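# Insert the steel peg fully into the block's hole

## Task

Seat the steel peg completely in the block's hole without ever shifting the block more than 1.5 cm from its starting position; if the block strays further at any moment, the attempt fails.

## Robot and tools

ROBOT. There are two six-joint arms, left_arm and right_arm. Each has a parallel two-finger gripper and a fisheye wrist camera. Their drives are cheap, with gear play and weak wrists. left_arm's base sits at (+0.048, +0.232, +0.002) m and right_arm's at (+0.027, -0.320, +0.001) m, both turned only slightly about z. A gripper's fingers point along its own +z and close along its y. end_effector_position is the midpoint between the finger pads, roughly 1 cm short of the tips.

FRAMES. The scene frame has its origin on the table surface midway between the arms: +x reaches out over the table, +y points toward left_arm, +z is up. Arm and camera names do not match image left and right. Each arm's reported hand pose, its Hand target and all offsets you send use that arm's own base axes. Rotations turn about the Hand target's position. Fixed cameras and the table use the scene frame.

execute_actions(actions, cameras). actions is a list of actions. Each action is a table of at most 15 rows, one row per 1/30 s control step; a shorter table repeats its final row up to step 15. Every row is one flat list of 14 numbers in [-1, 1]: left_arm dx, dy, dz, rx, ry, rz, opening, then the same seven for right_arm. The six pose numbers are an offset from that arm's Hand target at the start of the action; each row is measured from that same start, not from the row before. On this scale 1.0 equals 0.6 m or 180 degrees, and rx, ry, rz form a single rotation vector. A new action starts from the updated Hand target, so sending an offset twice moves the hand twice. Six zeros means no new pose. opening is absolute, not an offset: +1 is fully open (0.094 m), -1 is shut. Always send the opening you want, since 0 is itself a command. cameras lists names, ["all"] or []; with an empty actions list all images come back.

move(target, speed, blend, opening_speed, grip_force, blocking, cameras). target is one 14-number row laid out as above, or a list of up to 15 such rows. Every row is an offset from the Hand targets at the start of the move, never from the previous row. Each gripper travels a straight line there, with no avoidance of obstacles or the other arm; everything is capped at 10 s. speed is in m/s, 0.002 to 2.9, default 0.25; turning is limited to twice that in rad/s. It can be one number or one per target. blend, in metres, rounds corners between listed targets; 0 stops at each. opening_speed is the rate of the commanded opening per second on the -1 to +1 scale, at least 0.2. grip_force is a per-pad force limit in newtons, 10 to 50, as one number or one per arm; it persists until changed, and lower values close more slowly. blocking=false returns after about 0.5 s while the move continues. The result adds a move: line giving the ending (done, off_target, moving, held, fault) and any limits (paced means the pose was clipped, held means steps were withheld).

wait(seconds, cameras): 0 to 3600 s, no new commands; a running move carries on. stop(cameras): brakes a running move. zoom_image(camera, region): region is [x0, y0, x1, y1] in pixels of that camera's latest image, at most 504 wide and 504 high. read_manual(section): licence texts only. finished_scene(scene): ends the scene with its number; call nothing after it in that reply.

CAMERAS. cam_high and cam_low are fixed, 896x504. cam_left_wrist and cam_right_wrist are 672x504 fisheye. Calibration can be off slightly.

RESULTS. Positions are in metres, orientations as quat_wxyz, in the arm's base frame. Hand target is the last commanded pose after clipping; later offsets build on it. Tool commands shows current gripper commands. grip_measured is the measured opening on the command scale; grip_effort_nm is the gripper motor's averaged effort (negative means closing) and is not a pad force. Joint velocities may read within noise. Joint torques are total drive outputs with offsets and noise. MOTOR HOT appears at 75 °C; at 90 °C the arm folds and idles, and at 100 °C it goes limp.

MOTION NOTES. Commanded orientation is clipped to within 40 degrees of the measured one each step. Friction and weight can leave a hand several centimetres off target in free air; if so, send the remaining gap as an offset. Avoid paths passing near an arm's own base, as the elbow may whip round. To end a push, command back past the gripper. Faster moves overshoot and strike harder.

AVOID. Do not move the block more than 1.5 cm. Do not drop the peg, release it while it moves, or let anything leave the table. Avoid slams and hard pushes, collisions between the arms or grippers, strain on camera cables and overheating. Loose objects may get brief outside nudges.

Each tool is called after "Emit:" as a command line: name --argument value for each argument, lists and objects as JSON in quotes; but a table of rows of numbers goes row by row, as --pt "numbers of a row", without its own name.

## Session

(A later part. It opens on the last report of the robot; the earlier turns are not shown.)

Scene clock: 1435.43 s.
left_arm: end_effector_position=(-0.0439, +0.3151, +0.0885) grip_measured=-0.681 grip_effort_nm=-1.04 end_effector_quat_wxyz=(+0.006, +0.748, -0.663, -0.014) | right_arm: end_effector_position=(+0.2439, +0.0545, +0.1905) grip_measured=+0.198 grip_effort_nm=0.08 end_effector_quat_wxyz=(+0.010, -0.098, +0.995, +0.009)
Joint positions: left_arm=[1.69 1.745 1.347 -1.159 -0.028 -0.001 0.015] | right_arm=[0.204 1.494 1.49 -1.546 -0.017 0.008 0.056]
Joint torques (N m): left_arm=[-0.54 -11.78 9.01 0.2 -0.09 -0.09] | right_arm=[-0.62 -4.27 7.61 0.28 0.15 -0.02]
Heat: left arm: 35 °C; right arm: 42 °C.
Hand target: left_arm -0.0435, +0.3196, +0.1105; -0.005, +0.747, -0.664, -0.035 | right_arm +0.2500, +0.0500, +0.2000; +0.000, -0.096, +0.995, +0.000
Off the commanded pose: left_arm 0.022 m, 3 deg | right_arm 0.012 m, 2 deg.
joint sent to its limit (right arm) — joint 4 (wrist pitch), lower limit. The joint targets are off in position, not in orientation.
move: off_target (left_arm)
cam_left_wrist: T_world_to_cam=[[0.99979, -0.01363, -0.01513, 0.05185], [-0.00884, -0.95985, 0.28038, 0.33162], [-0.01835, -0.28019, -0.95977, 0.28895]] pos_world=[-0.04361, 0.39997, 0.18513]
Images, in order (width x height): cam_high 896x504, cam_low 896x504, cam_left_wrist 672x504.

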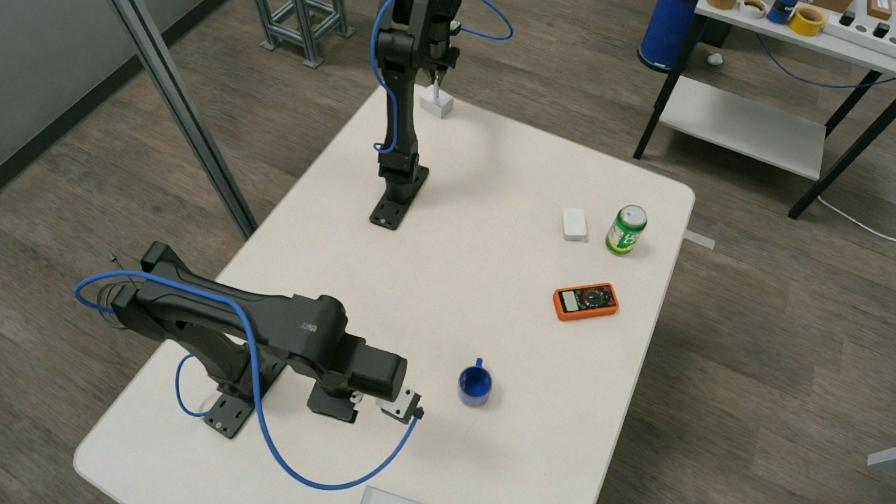

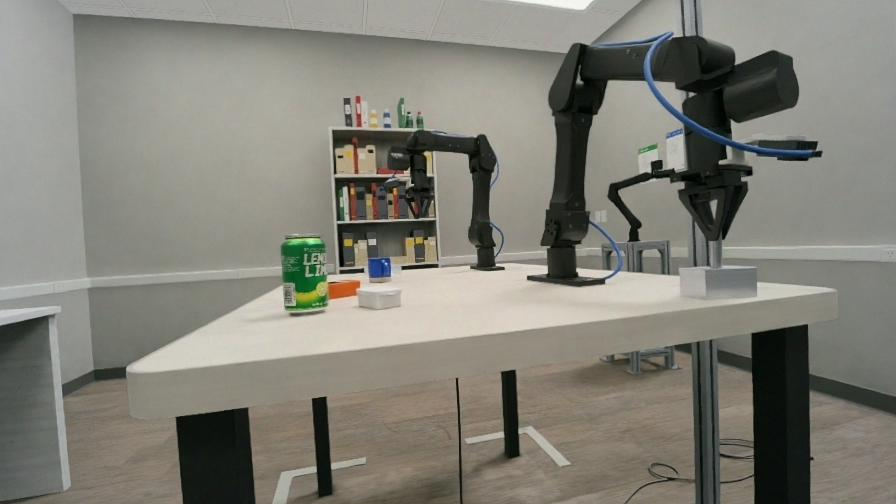

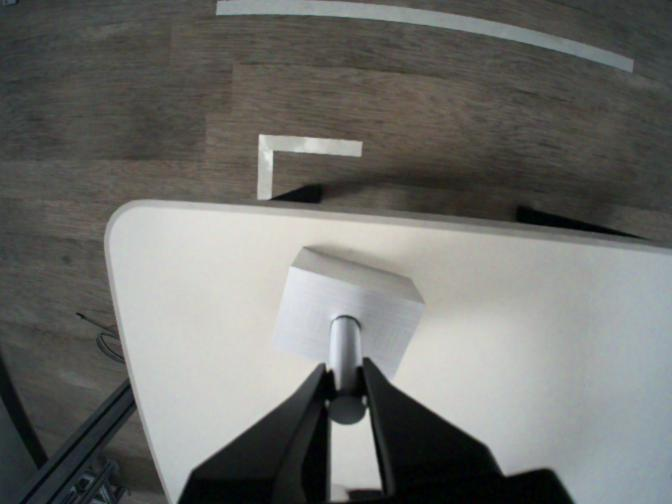

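Emit:
move --pt "0 0 0.03 0 0 0 -0.85 0 0 0 0 0 0 0.2" --speed 0.05 --cameras '["cam_left_wrist", "cam_low", "cam_high"]'

Emit:
zoom_image --camera "cam_left_wrist" --region '[290, 260, 400, 420]'

Emit:
zoom_image --camera "cam_low" --region '[660, 200, 770, 310]'

Emit:
zoom_image --camera "cam_high" --region '[400, 50, 480, 130]'

Scene clock: 1442.37 s.
left_arm: end_effector_position=(-0.0434, +0.3110, +0.1054) grip_measured=-0.681 grip_effort_nm=-1.05 end_effector_quat_wxyz=(+0.014, +0.748, -0.663, -0.005) | right_arm: end_effector_position=(+0.2439, +0.0545, +0.1905) grip_measured=+0.198 grip_effort_nm=0.08 end_effector_quat_wxyz=(+0.010, -0.098, +0.995, +0.009)
Joint positions: left_arm=[1.69 1.745 1.415 -1.252 -0.028 -0.001 0.015] | right_arm=[0.204 1.494 1.49 -1.546 -0.017 0.008 0.056]
Joint torques (N m): left_arm=[-0.44 -12.12 9.14 0.35 -0.1 -0.09] | right_arm=[-0.54 -4.21 7.57 0.3 0.15 -0.02]
Heat: left arm: 37 °C; right arm: 42 °C.
Hand target: left_arm -0.0435, +0.3196, +0.1285; -0.005, +0.747, -0.664, -0.035 | right_arm +0.2500, +0.0500, +0.2000; +0.000, -0.096, +0.995, +0.000
Off the commanded pose: left_arm 0.025 m, 4 deg | right_arm 0.012 m, 2 deg.
joint sent to its limit (right arm) — joint 4 (wrist pitch), lower limit. The joint targets are off in position, not in orientation.
move: off_target (left_arm)
cam_left_wrist: T_world_to_cam=[[0.99983, -0.01393, -0.01198, 0.05135], [-0.00963, -0.95273, 0.30368, 0.31832], [-0.01564, -0.30351, -0.9527, 0.31076]] pos_world=[-0.04341, 0.3983, 0.20001]
Images, in order (width x height): cam_high 896x504, cam_low 896x504, cam_left_wrist 672x504.

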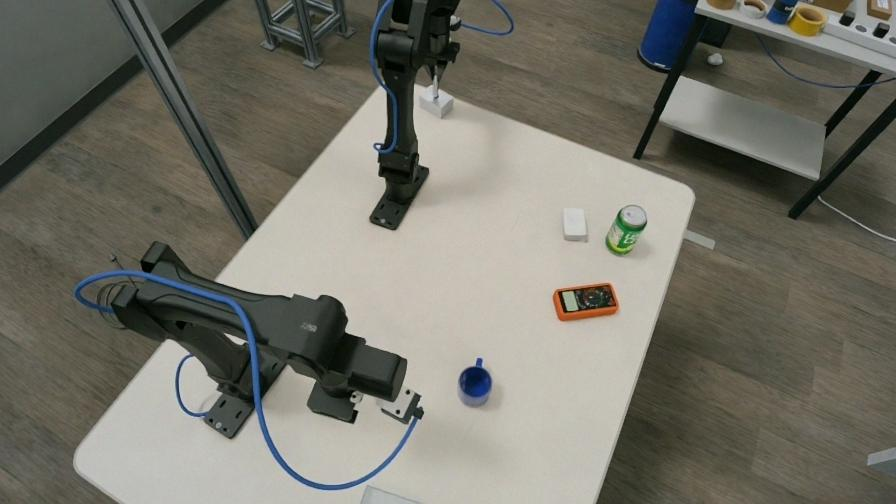

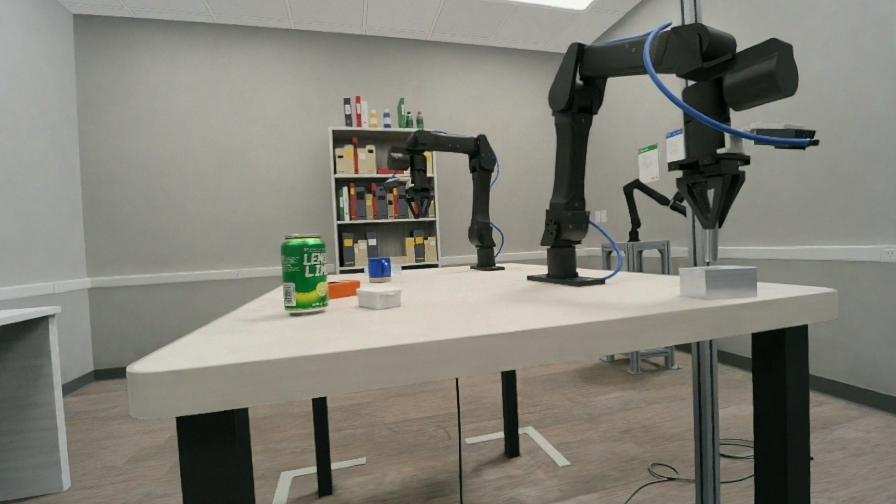

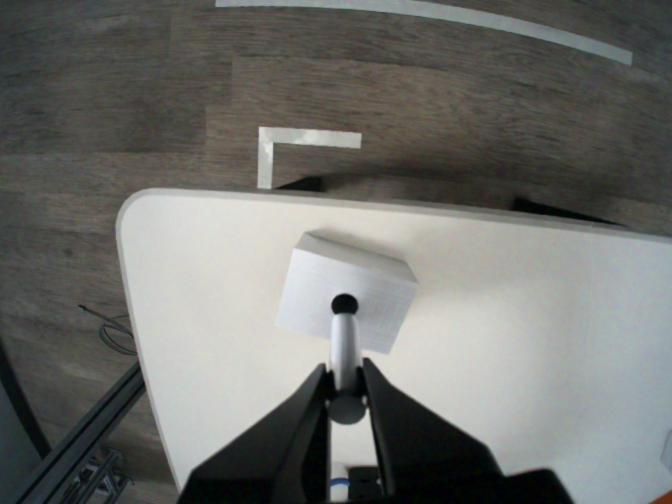

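Scaled by 3.150 from the camera's image (finer frame: 960x720).

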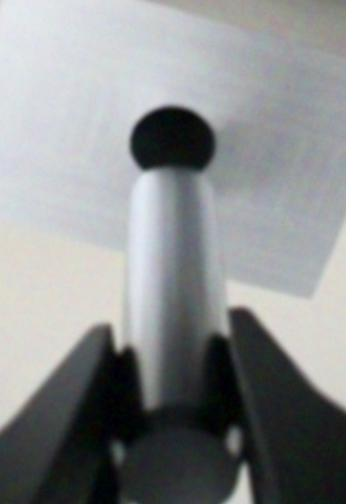

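Scaled by 4.582 from the camera's image (finer frame: 1280x720).

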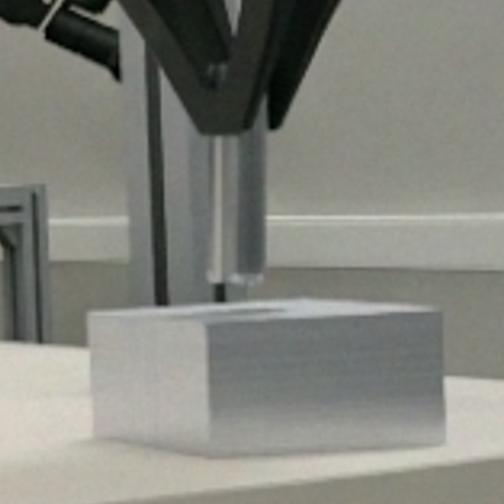

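Scaled by 6.300 from the camera's image (finer frame: 1280x720).

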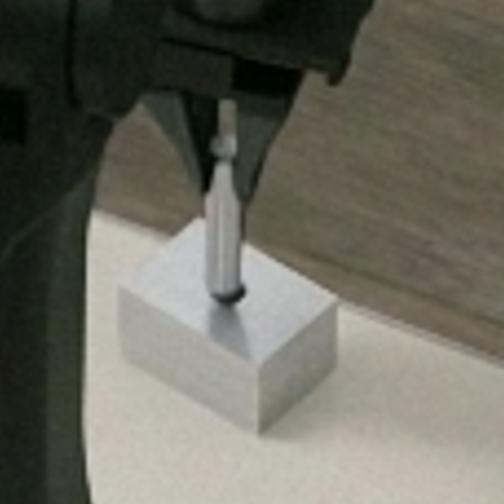

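Emit:
move --pt "-0.0002 -0.0028 0.0192 0.0239 0 0 -0.85 0 0 0 0 0 0 0.2" --pt "-0.0002 -0.0028 -0.0375 0.0239 0 0 -0.85 0 0 0 0 0 0 0.2" --speed 0.05 --cameras '["cam_left_wrist", "cam_low", "cam_high"]'

Emit:
zoom_image --camera "cam_left_wrist" --region '[290, 260, 400, 420]'

Emit:
zoom_image --camera "cam_low" --region '[660, 200, 770, 310]'

Emit:
zoom_image --camera "cam_high" --region '[400, 50, 480, 130]'

Scene clock: 1472.63 s.
left_arm: end_effector_position=(-0.0434, +0.3116, +0.0966) grip_measured=-0.681 grip_effort_nm=-1.05 end_effector_quat_wxyz=(-0.013, +0.748, -0.662, -0.035) | right_arm: end_effector_position=(+0.2439, +0.0545, +0.1905) grip_measured=+0.198 grip_effort_nm=0.09 end_effector_quat_wxyz=(+0.010, -0.098, +0.995, +0.009)
Joint positions: left_arm=[1.69 1.675 1.297 -1.123 -0.028 -0.001 0.015] | right_arm=[0.204 1.494 1.49 -1.546 -0.017 0.008 0.056]
Joint torques (N m): left_arm=[0.05 -11.29 4.88 1.01 0.01 -0.04] | right_arm=[-0.53 -4.21 7.62 0.3 0.16 -0.02]
Heat: left arm: 40 °C; right arm: 42 °C.
Hand target: left_arm -0.0436, +0.3180, +0.1060; -0.033, +0.746, -0.662, -0.060 | right_arm +0.2500, +0.0500, +0.2000; +0.000, -0.096, +0.995, +0.000
Off the commanded pose: left_arm 0.011 m, 4 deg | right_arm 0.012 m, 2 deg.
joint sent to its limit (right arm) — joint 4 (wrist pitch), lower limit. The joint targets are off in position, not in orientation.
move: off_target (left_arm)
cam_left_wrist: T_world_to_cam=[[0.99966, -0.01251, -0.02271, 0.05187], [-0.00706, -0.97411, 0.22595, 0.33583], [-0.02495, -0.22571, -0.97387, 0.27999]] pos_world=[-0.0425, 0.39099, 0.19797]
Images, in order (width x height): cam_high 896x504, cam_low 896x504, cam_left_wrist 672x504.

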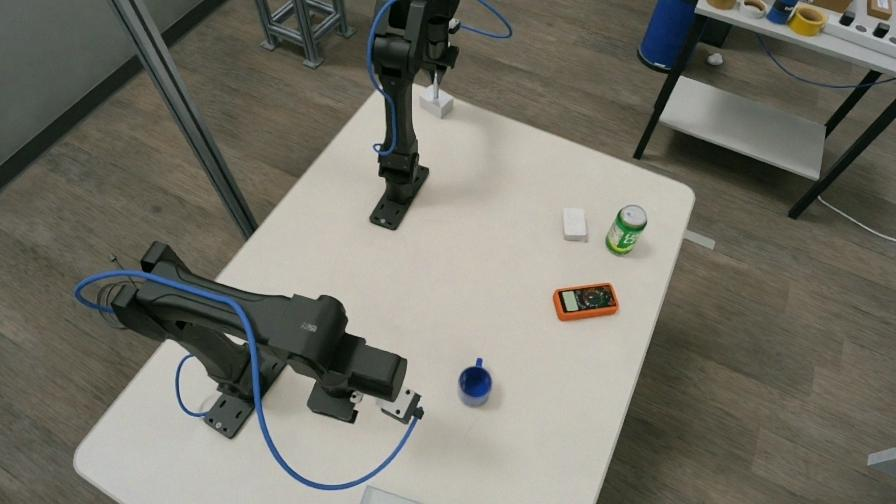

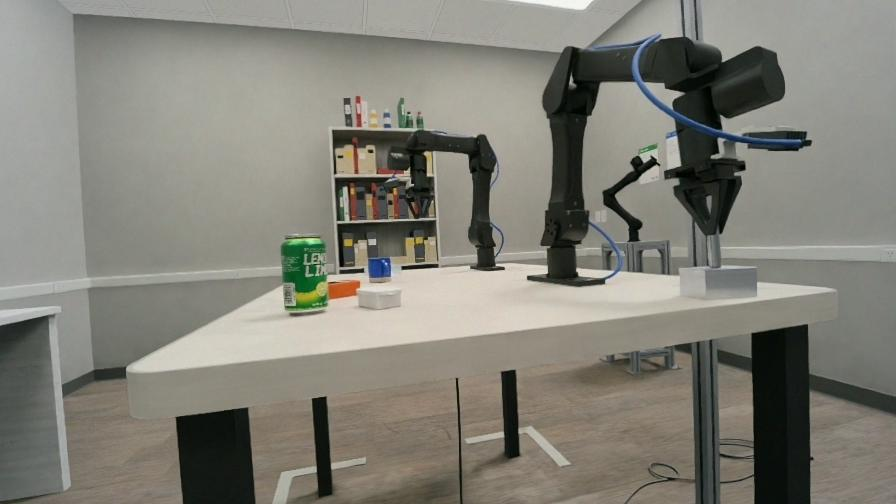

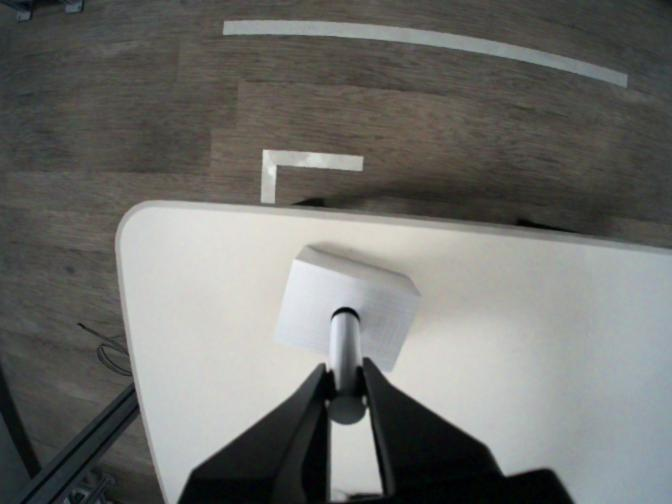

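Scaled by 3.150 from the camera's image (finer frame: 960x720).

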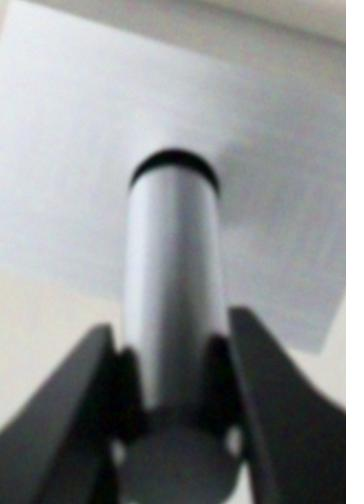

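Scaled by 4.582 from the camera's image (finer frame: 1280x720).

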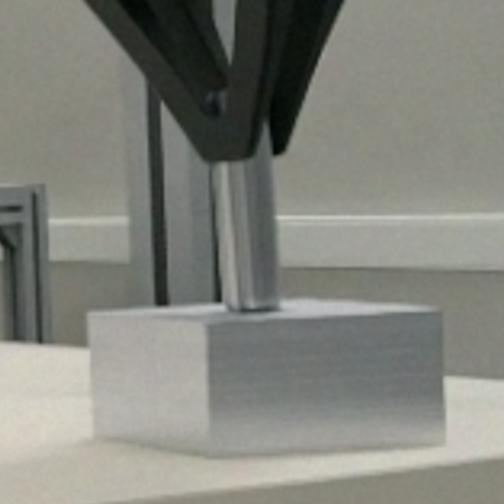

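Scaled by 6.300 from the camera's image (finer frame: 1280x720).

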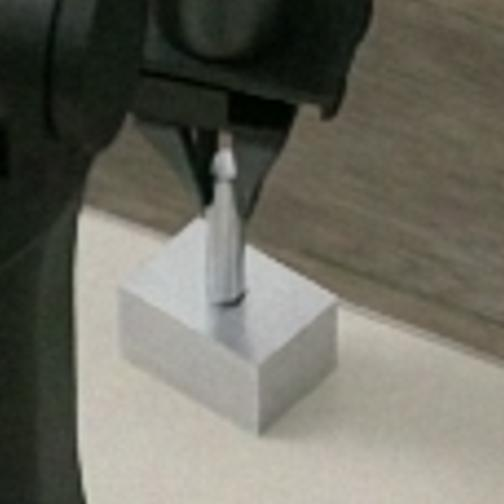

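Emit:
move --pt "0.0003 0.003 0.02 0 0 0 -0.85 0 0 0 0 0 0 0.2" --pt "0.0003 0.003 -0.0158 0 0 0 -0.85 0 0 0 0 0 0 0.2" --speed 0.04 --cameras '["cam_left_wrist", "cam_low"]'

Emit:
zoom_image --camera "cam_left_wrist" --region '[290, 260, 400, 420]'

Emit:
zoom_image --camera "cam_low" --region '[660, 200, 770, 310]'

Scene clock: 1484.30 s.
left_arm: end_effector_position=(-0.0436, +0.3128, +0.0899) grip_measured=-0.681 grip_effort_nm=-1.05 end_effector_quat_wxyz=(-0.016, +0.748, -0.662, -0.039) | right_arm: end_effector_position=(+0.2439, +0.0545, +0.1905) grip_measured=+0.198 grip_effort_nm=0.08 end_effector_quat_wxyz=(+0.010, -0.098, +0.995, +0.009)
Joint positions: left_arm=[1.69 1.675 1.269 -1.086 -0.028 -0.001 0.015] | right_arm=[0.204 1.494 1.49 -1.546 -0.017 0.008 0.056]
Joint torques (N m): left_arm=[-0.16 -10.15 4.97 0.99 0.01 -0.05] | right_arm=[-0.62 -4.23 7.6 0.32 0.15 -0.03]
Heat: left arm: 39 °C; right arm: 42 °C.
Hand target: left_arm -0.0435, +0.3198, +0.0965; -0.033, +0.746, -0.662, -0.060 | right_arm +0.2500, +0.0500, +0.2000; +0.000, -0.096, +0.995, +0.000
Off the commanded pose: left_arm 0.010 m, 3 deg | right_arm 0.012 m, 2 deg.
joint sent to its limit (right arm) — joint 4 (wrist pitch), lower limit. The joint targets are off in position, not in orientation.
move: off_target (left_arm)
cam_left_wrist: T_world_to_cam=[[0.99964, -0.01233, -0.02385, 0.05198], [-0.00686, -0.97614, 0.21705, 0.33998], [-0.02595, -0.21681, -0.97587, 0.27107]] pos_world=[-0.0426, 0.39127, 0.19197]
Images, in order (width x height): cam_low 896x504, cam_left_wrist 672x504.

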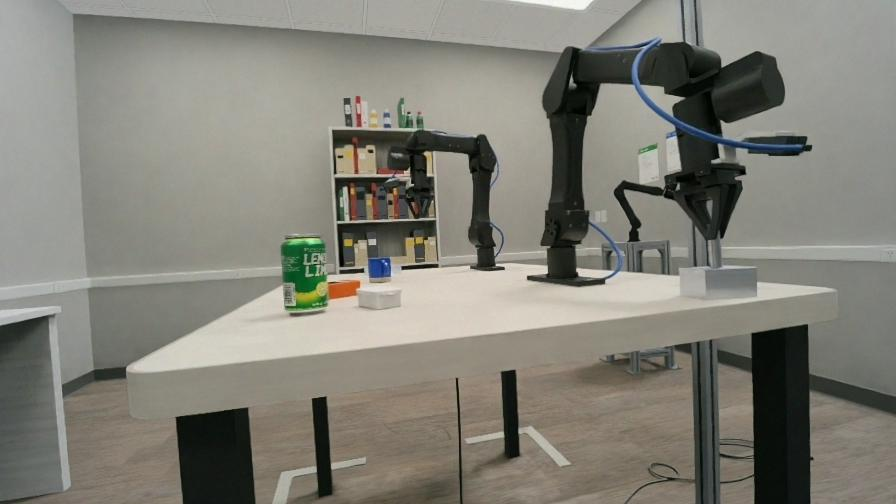

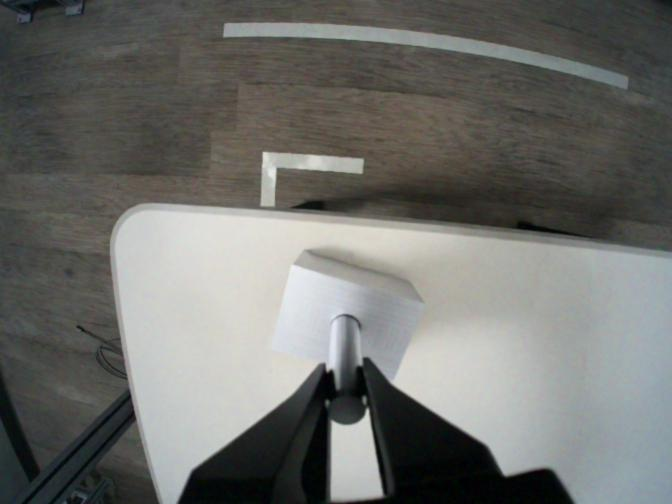

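Scaled by 3.150 from the camera's image (finer frame: 960x720).

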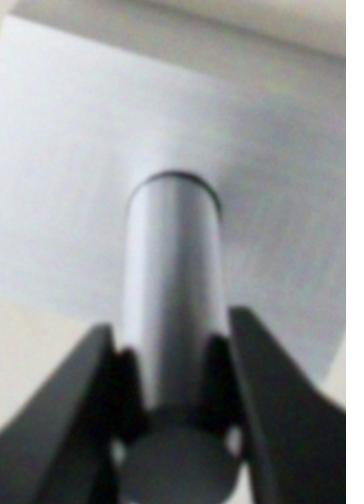

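Scaled by 4.582 from the camera's image (finer frame: 1280x720).

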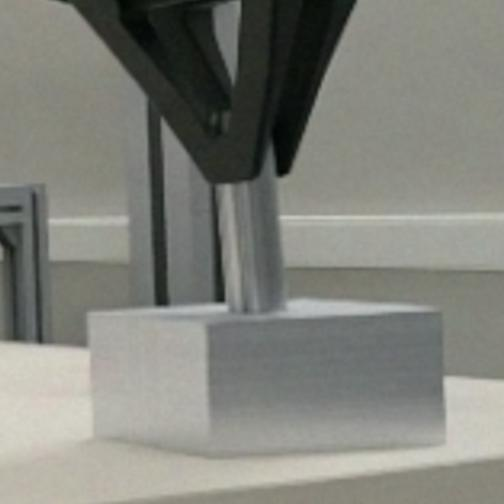

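Emit:
move --pt "0 0 -0.0775 0 0 0 -0.85 0 0 0 0 0 0 0.2" --speed 0.04 --cameras '["cam_left_wrist", "cam_low"]'

Emit:
zoom_image --camera "cam_low" --region '[660, 200, 770, 310]'

Scene clock: 1490.07 s.
left_arm: end_effector_position=(-0.0438, +0.3142, +0.0577) grip_measured=-0.681 grip_effort_nm=-1.05 end_effector_quat_wxyz=(-0.028, +0.748, -0.661, -0.053) | right_arm: end_effector_position=(+0.2439, +0.0545, +0.1905) grip_measured=+0.198 grip_effort_nm=0.08 end_effector_quat_wxyz=(+0.010, -0.098, +0.995, +0.009)
Joint positions: left_arm=[1.69 1.675 1.134 -0.914 -0.028 -0.001 0.015] | right_arm=[0.204 1.494 1.49 -1.546 -0.017 0.008 0.056]
Joint torques (N m): left_arm=[-0.16 -6.35 4.12 1.2 0.02 -0.05] | right_arm=[-0.55 -4.16 7.61 0.3 0.15 -0.02]
Heat: left arm: 38 °C; right arm: 42 °C.
Hand target: left_arm -0.0435, +0.3198, +0.0500; -0.033, +0.746, -0.662, -0.060 | right_arm +0.2500, +0.0500, +0.2000; +0.000, -0.096, +0.995, +0.000
Off the commanded pose: left_arm 0.010 m, 1 deg | right_arm 0.012 m, 2 deg.
joint sent to its limit (right arm) — joint 4 (wrist pitch), lower limit. The joint targets are off in position, not in orientation.
move: done
cam_left_wrist: T_world_to_cam=[[0.99952, -0.01136, -0.02867, 0.05135], [-0.00598, -0.98342, 0.18123, 0.35267], [-0.03026, -0.18097, -0.98302, 0.22882]] pos_world=[-0.04229, 0.38882, 0.1625]
Images, in order (width x height): cam_low 896x504, cam_left_wrist 672x504.

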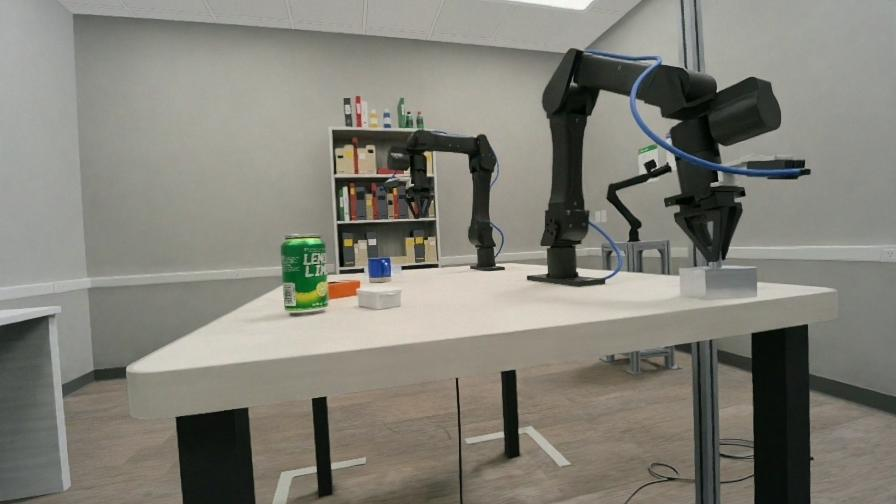

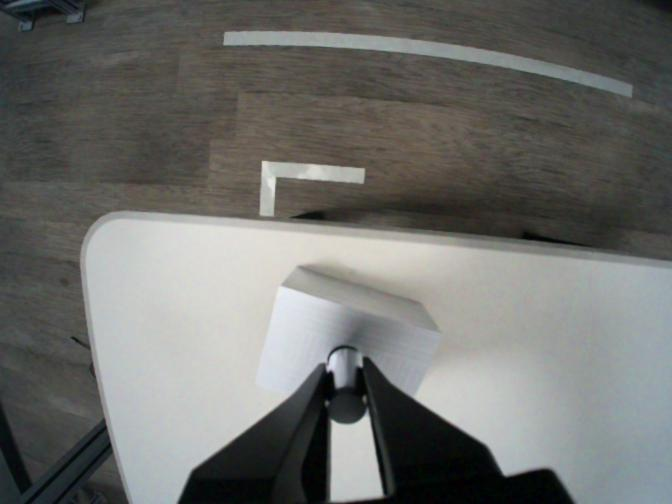

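Scaled by 4.582 from the camera's image (finer frame: 1280x720).

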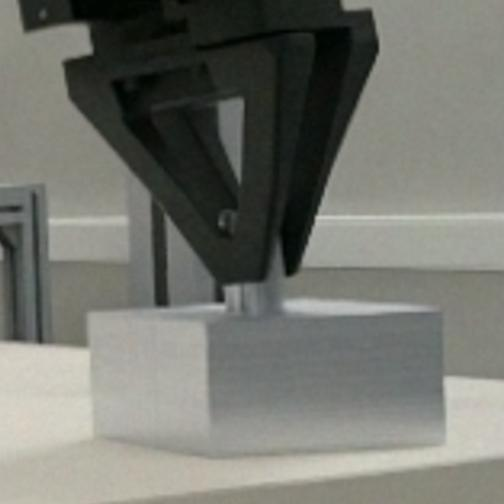

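Emit:
move --pt "0 0 -0.0117 0 0 0 -0.85 0 0 0 0 0 0 0.2" --speed 0.04 --cameras '[]'

Scene clock: 1493.53 s.
left_arm: end_effector_position=(-0.0442, +0.3142, +0.0546) grip_measured=-0.681 grip_effort_nm=-1.04 end_effector_quat_wxyz=(-0.030, +0.748, -0.661, -0.055) | right_arm: end_effector_position=(+0.2439, +0.0545, +0.1905) grip_measured=+0.198 grip_effort_nm=0.08 end_effector_quat_wxyz=(+0.010, -0.098, +0.995, +0.009)
Joint positions: left_arm=[1.692 1.673 1.119 -0.894 -0.028 -0.001 0.015] | right_arm=[0.204 1.494 1.49 -1.546 -0.017 0.008 0.056]
Joint torques (N m): left_arm=[-0.12 -5.71 3.84 1.29 -0.01 -0.06] | right_arm=[-0.55 -4.25 7.56 0.3 0.14 -0.02]
Heat: left arm: 38 °C; right arm: 42 °C.
Hand target: left_arm -0.0435, +0.3198, +0.0430; -0.033, +0.746, -0.662, -0.060 | right_arm +0.2500, +0.0500, +0.2000; +0.000, -0.096, +0.995, +0.000
Off the commanded pose: left_arm 0.013 m, 1 deg | right_arm 0.012 m, 2 deg.
joint sent to its limit (right arm) — joint 4 (wrist pitch), lower limit. The joint targets are off in position, not in orientation.
move: off_target (left_arm)

Emit:
move --pt "0 0 0.02 0 0 0 -0.85 0 0 0 0 0 0 0.2" --pt "0 0 0.021 0 0 0 -0.3 0 0 0 0 0 0 0.2" --pt "0 0 0.15 0 0 0 -0.3 0 0 0 0 0 0 0.2" --speed 0.06 --cameras '["cam_left_wrist", "cam_low", "cam_high"]'

Emit:
zoom_image --camera "cam_low" --region '[660, 200, 770, 310]'

Emit:
zoom_image --camera "cam_high" --region '[400, 50, 480, 130]'

Scene clock: 1570.93 s.
left_arm: end_effector_position=(-0.0441, +0.3127, +0.1100) grip_measured=-0.302 grip_effort_nm=0.08 end_effector_quat_wxyz=(-0.012, +0.749, -0.662, -0.034) | right_arm: end_effector_position=(+0.2439, +0.0545, +0.1905) grip_measured=+0.198 grip_effort_nm=0.08 end_effector_quat_wxyz=(+0.010, -0.098, +0.995, +0.009)
Joint positions: left_arm=[1.692 1.676 1.352 -1.179 -0.028 -0.001 0.033] | right_arm=[0.204 1.494 1.49 -1.546 -0.017 0.008 0.056]
Joint torques (N m): left_arm=[-0.08 -11.71 8.96 0.49 0 -0.05] | right_arm=[-0.61 -4.27 7.57 0.3 0.15 -0.02]
Heat: left arm: 34 °C; right arm: 43 °C.
Hand target: left_arm -0.0435, +0.3198, +0.1330; -0.033, +0.746, -0.662, -0.060 | right_arm +0.2500, +0.0500, +0.2000; +0.000, -0.096, +0.995, +0.000
Off the commanded pose: left_arm 0.024 m, 4 deg | right_arm 0.012 m, 2 deg.
joint sent to its limit (right arm) — joint 4 (wrist pitch), lower limit. The joint targets are off in position, not in orientation.
move: off_target (left_arm)
cam_left_wrist: T_world_to_cam=[[0.99969, -0.01106, -0.02232, 0.05234], [-0.00566, -0.97343, 0.2289, 0.33331], [-0.02425, -0.2287, -0.97319, 0.29407]] pos_world=[-0.0433, 0.39229, 0.21107]
Images, in order (width x height): cam_high 896x504, cam_low 896x504, cam_left_wrist 672x504.

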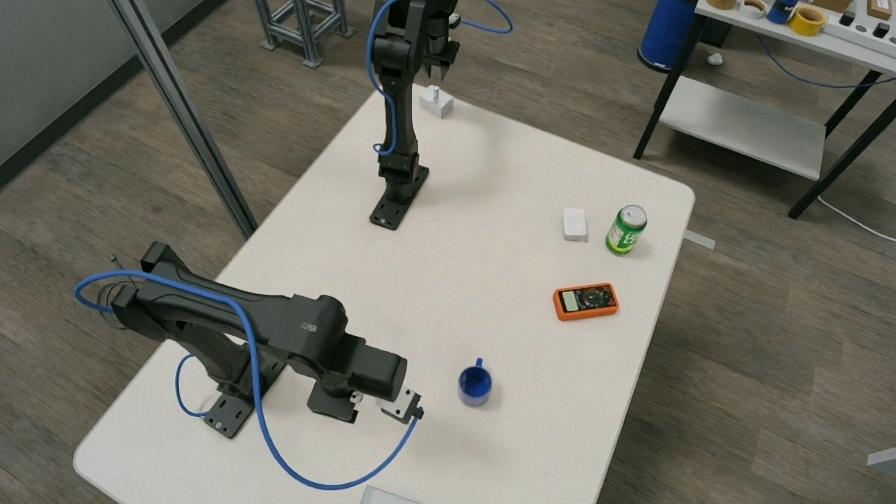

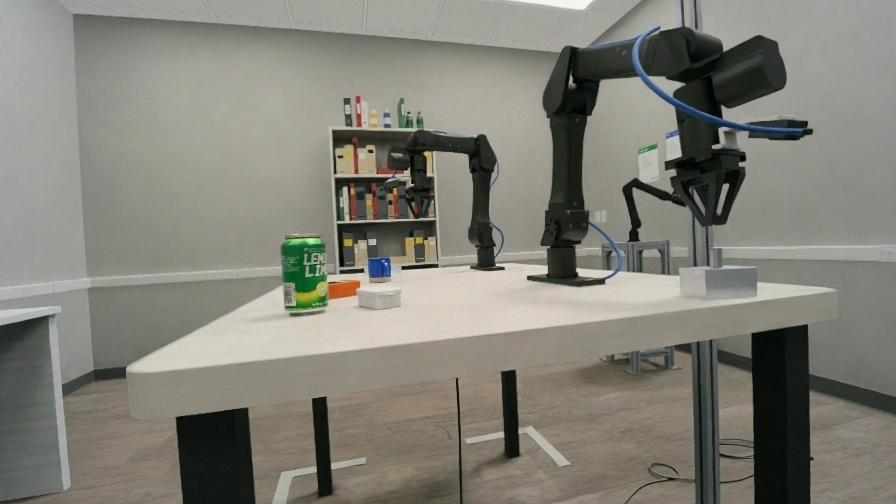

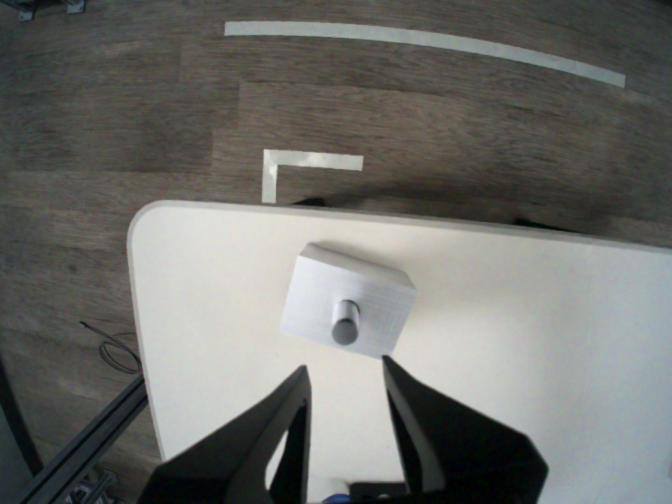

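Scaled by 4.582 from the camera's image (finer frame: 1280x720).

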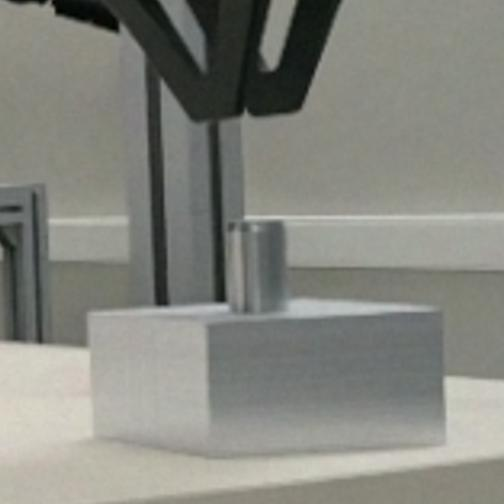

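Scaled by 6.300 from the camera's image (finer frame: 1280x720).

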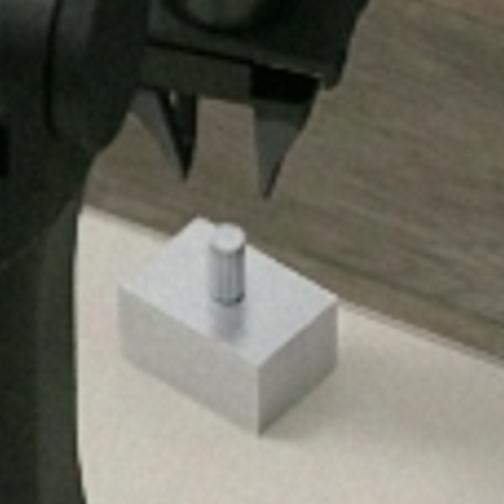

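Emit:
finished_scene --scene 1

The scene is finished: the task was done.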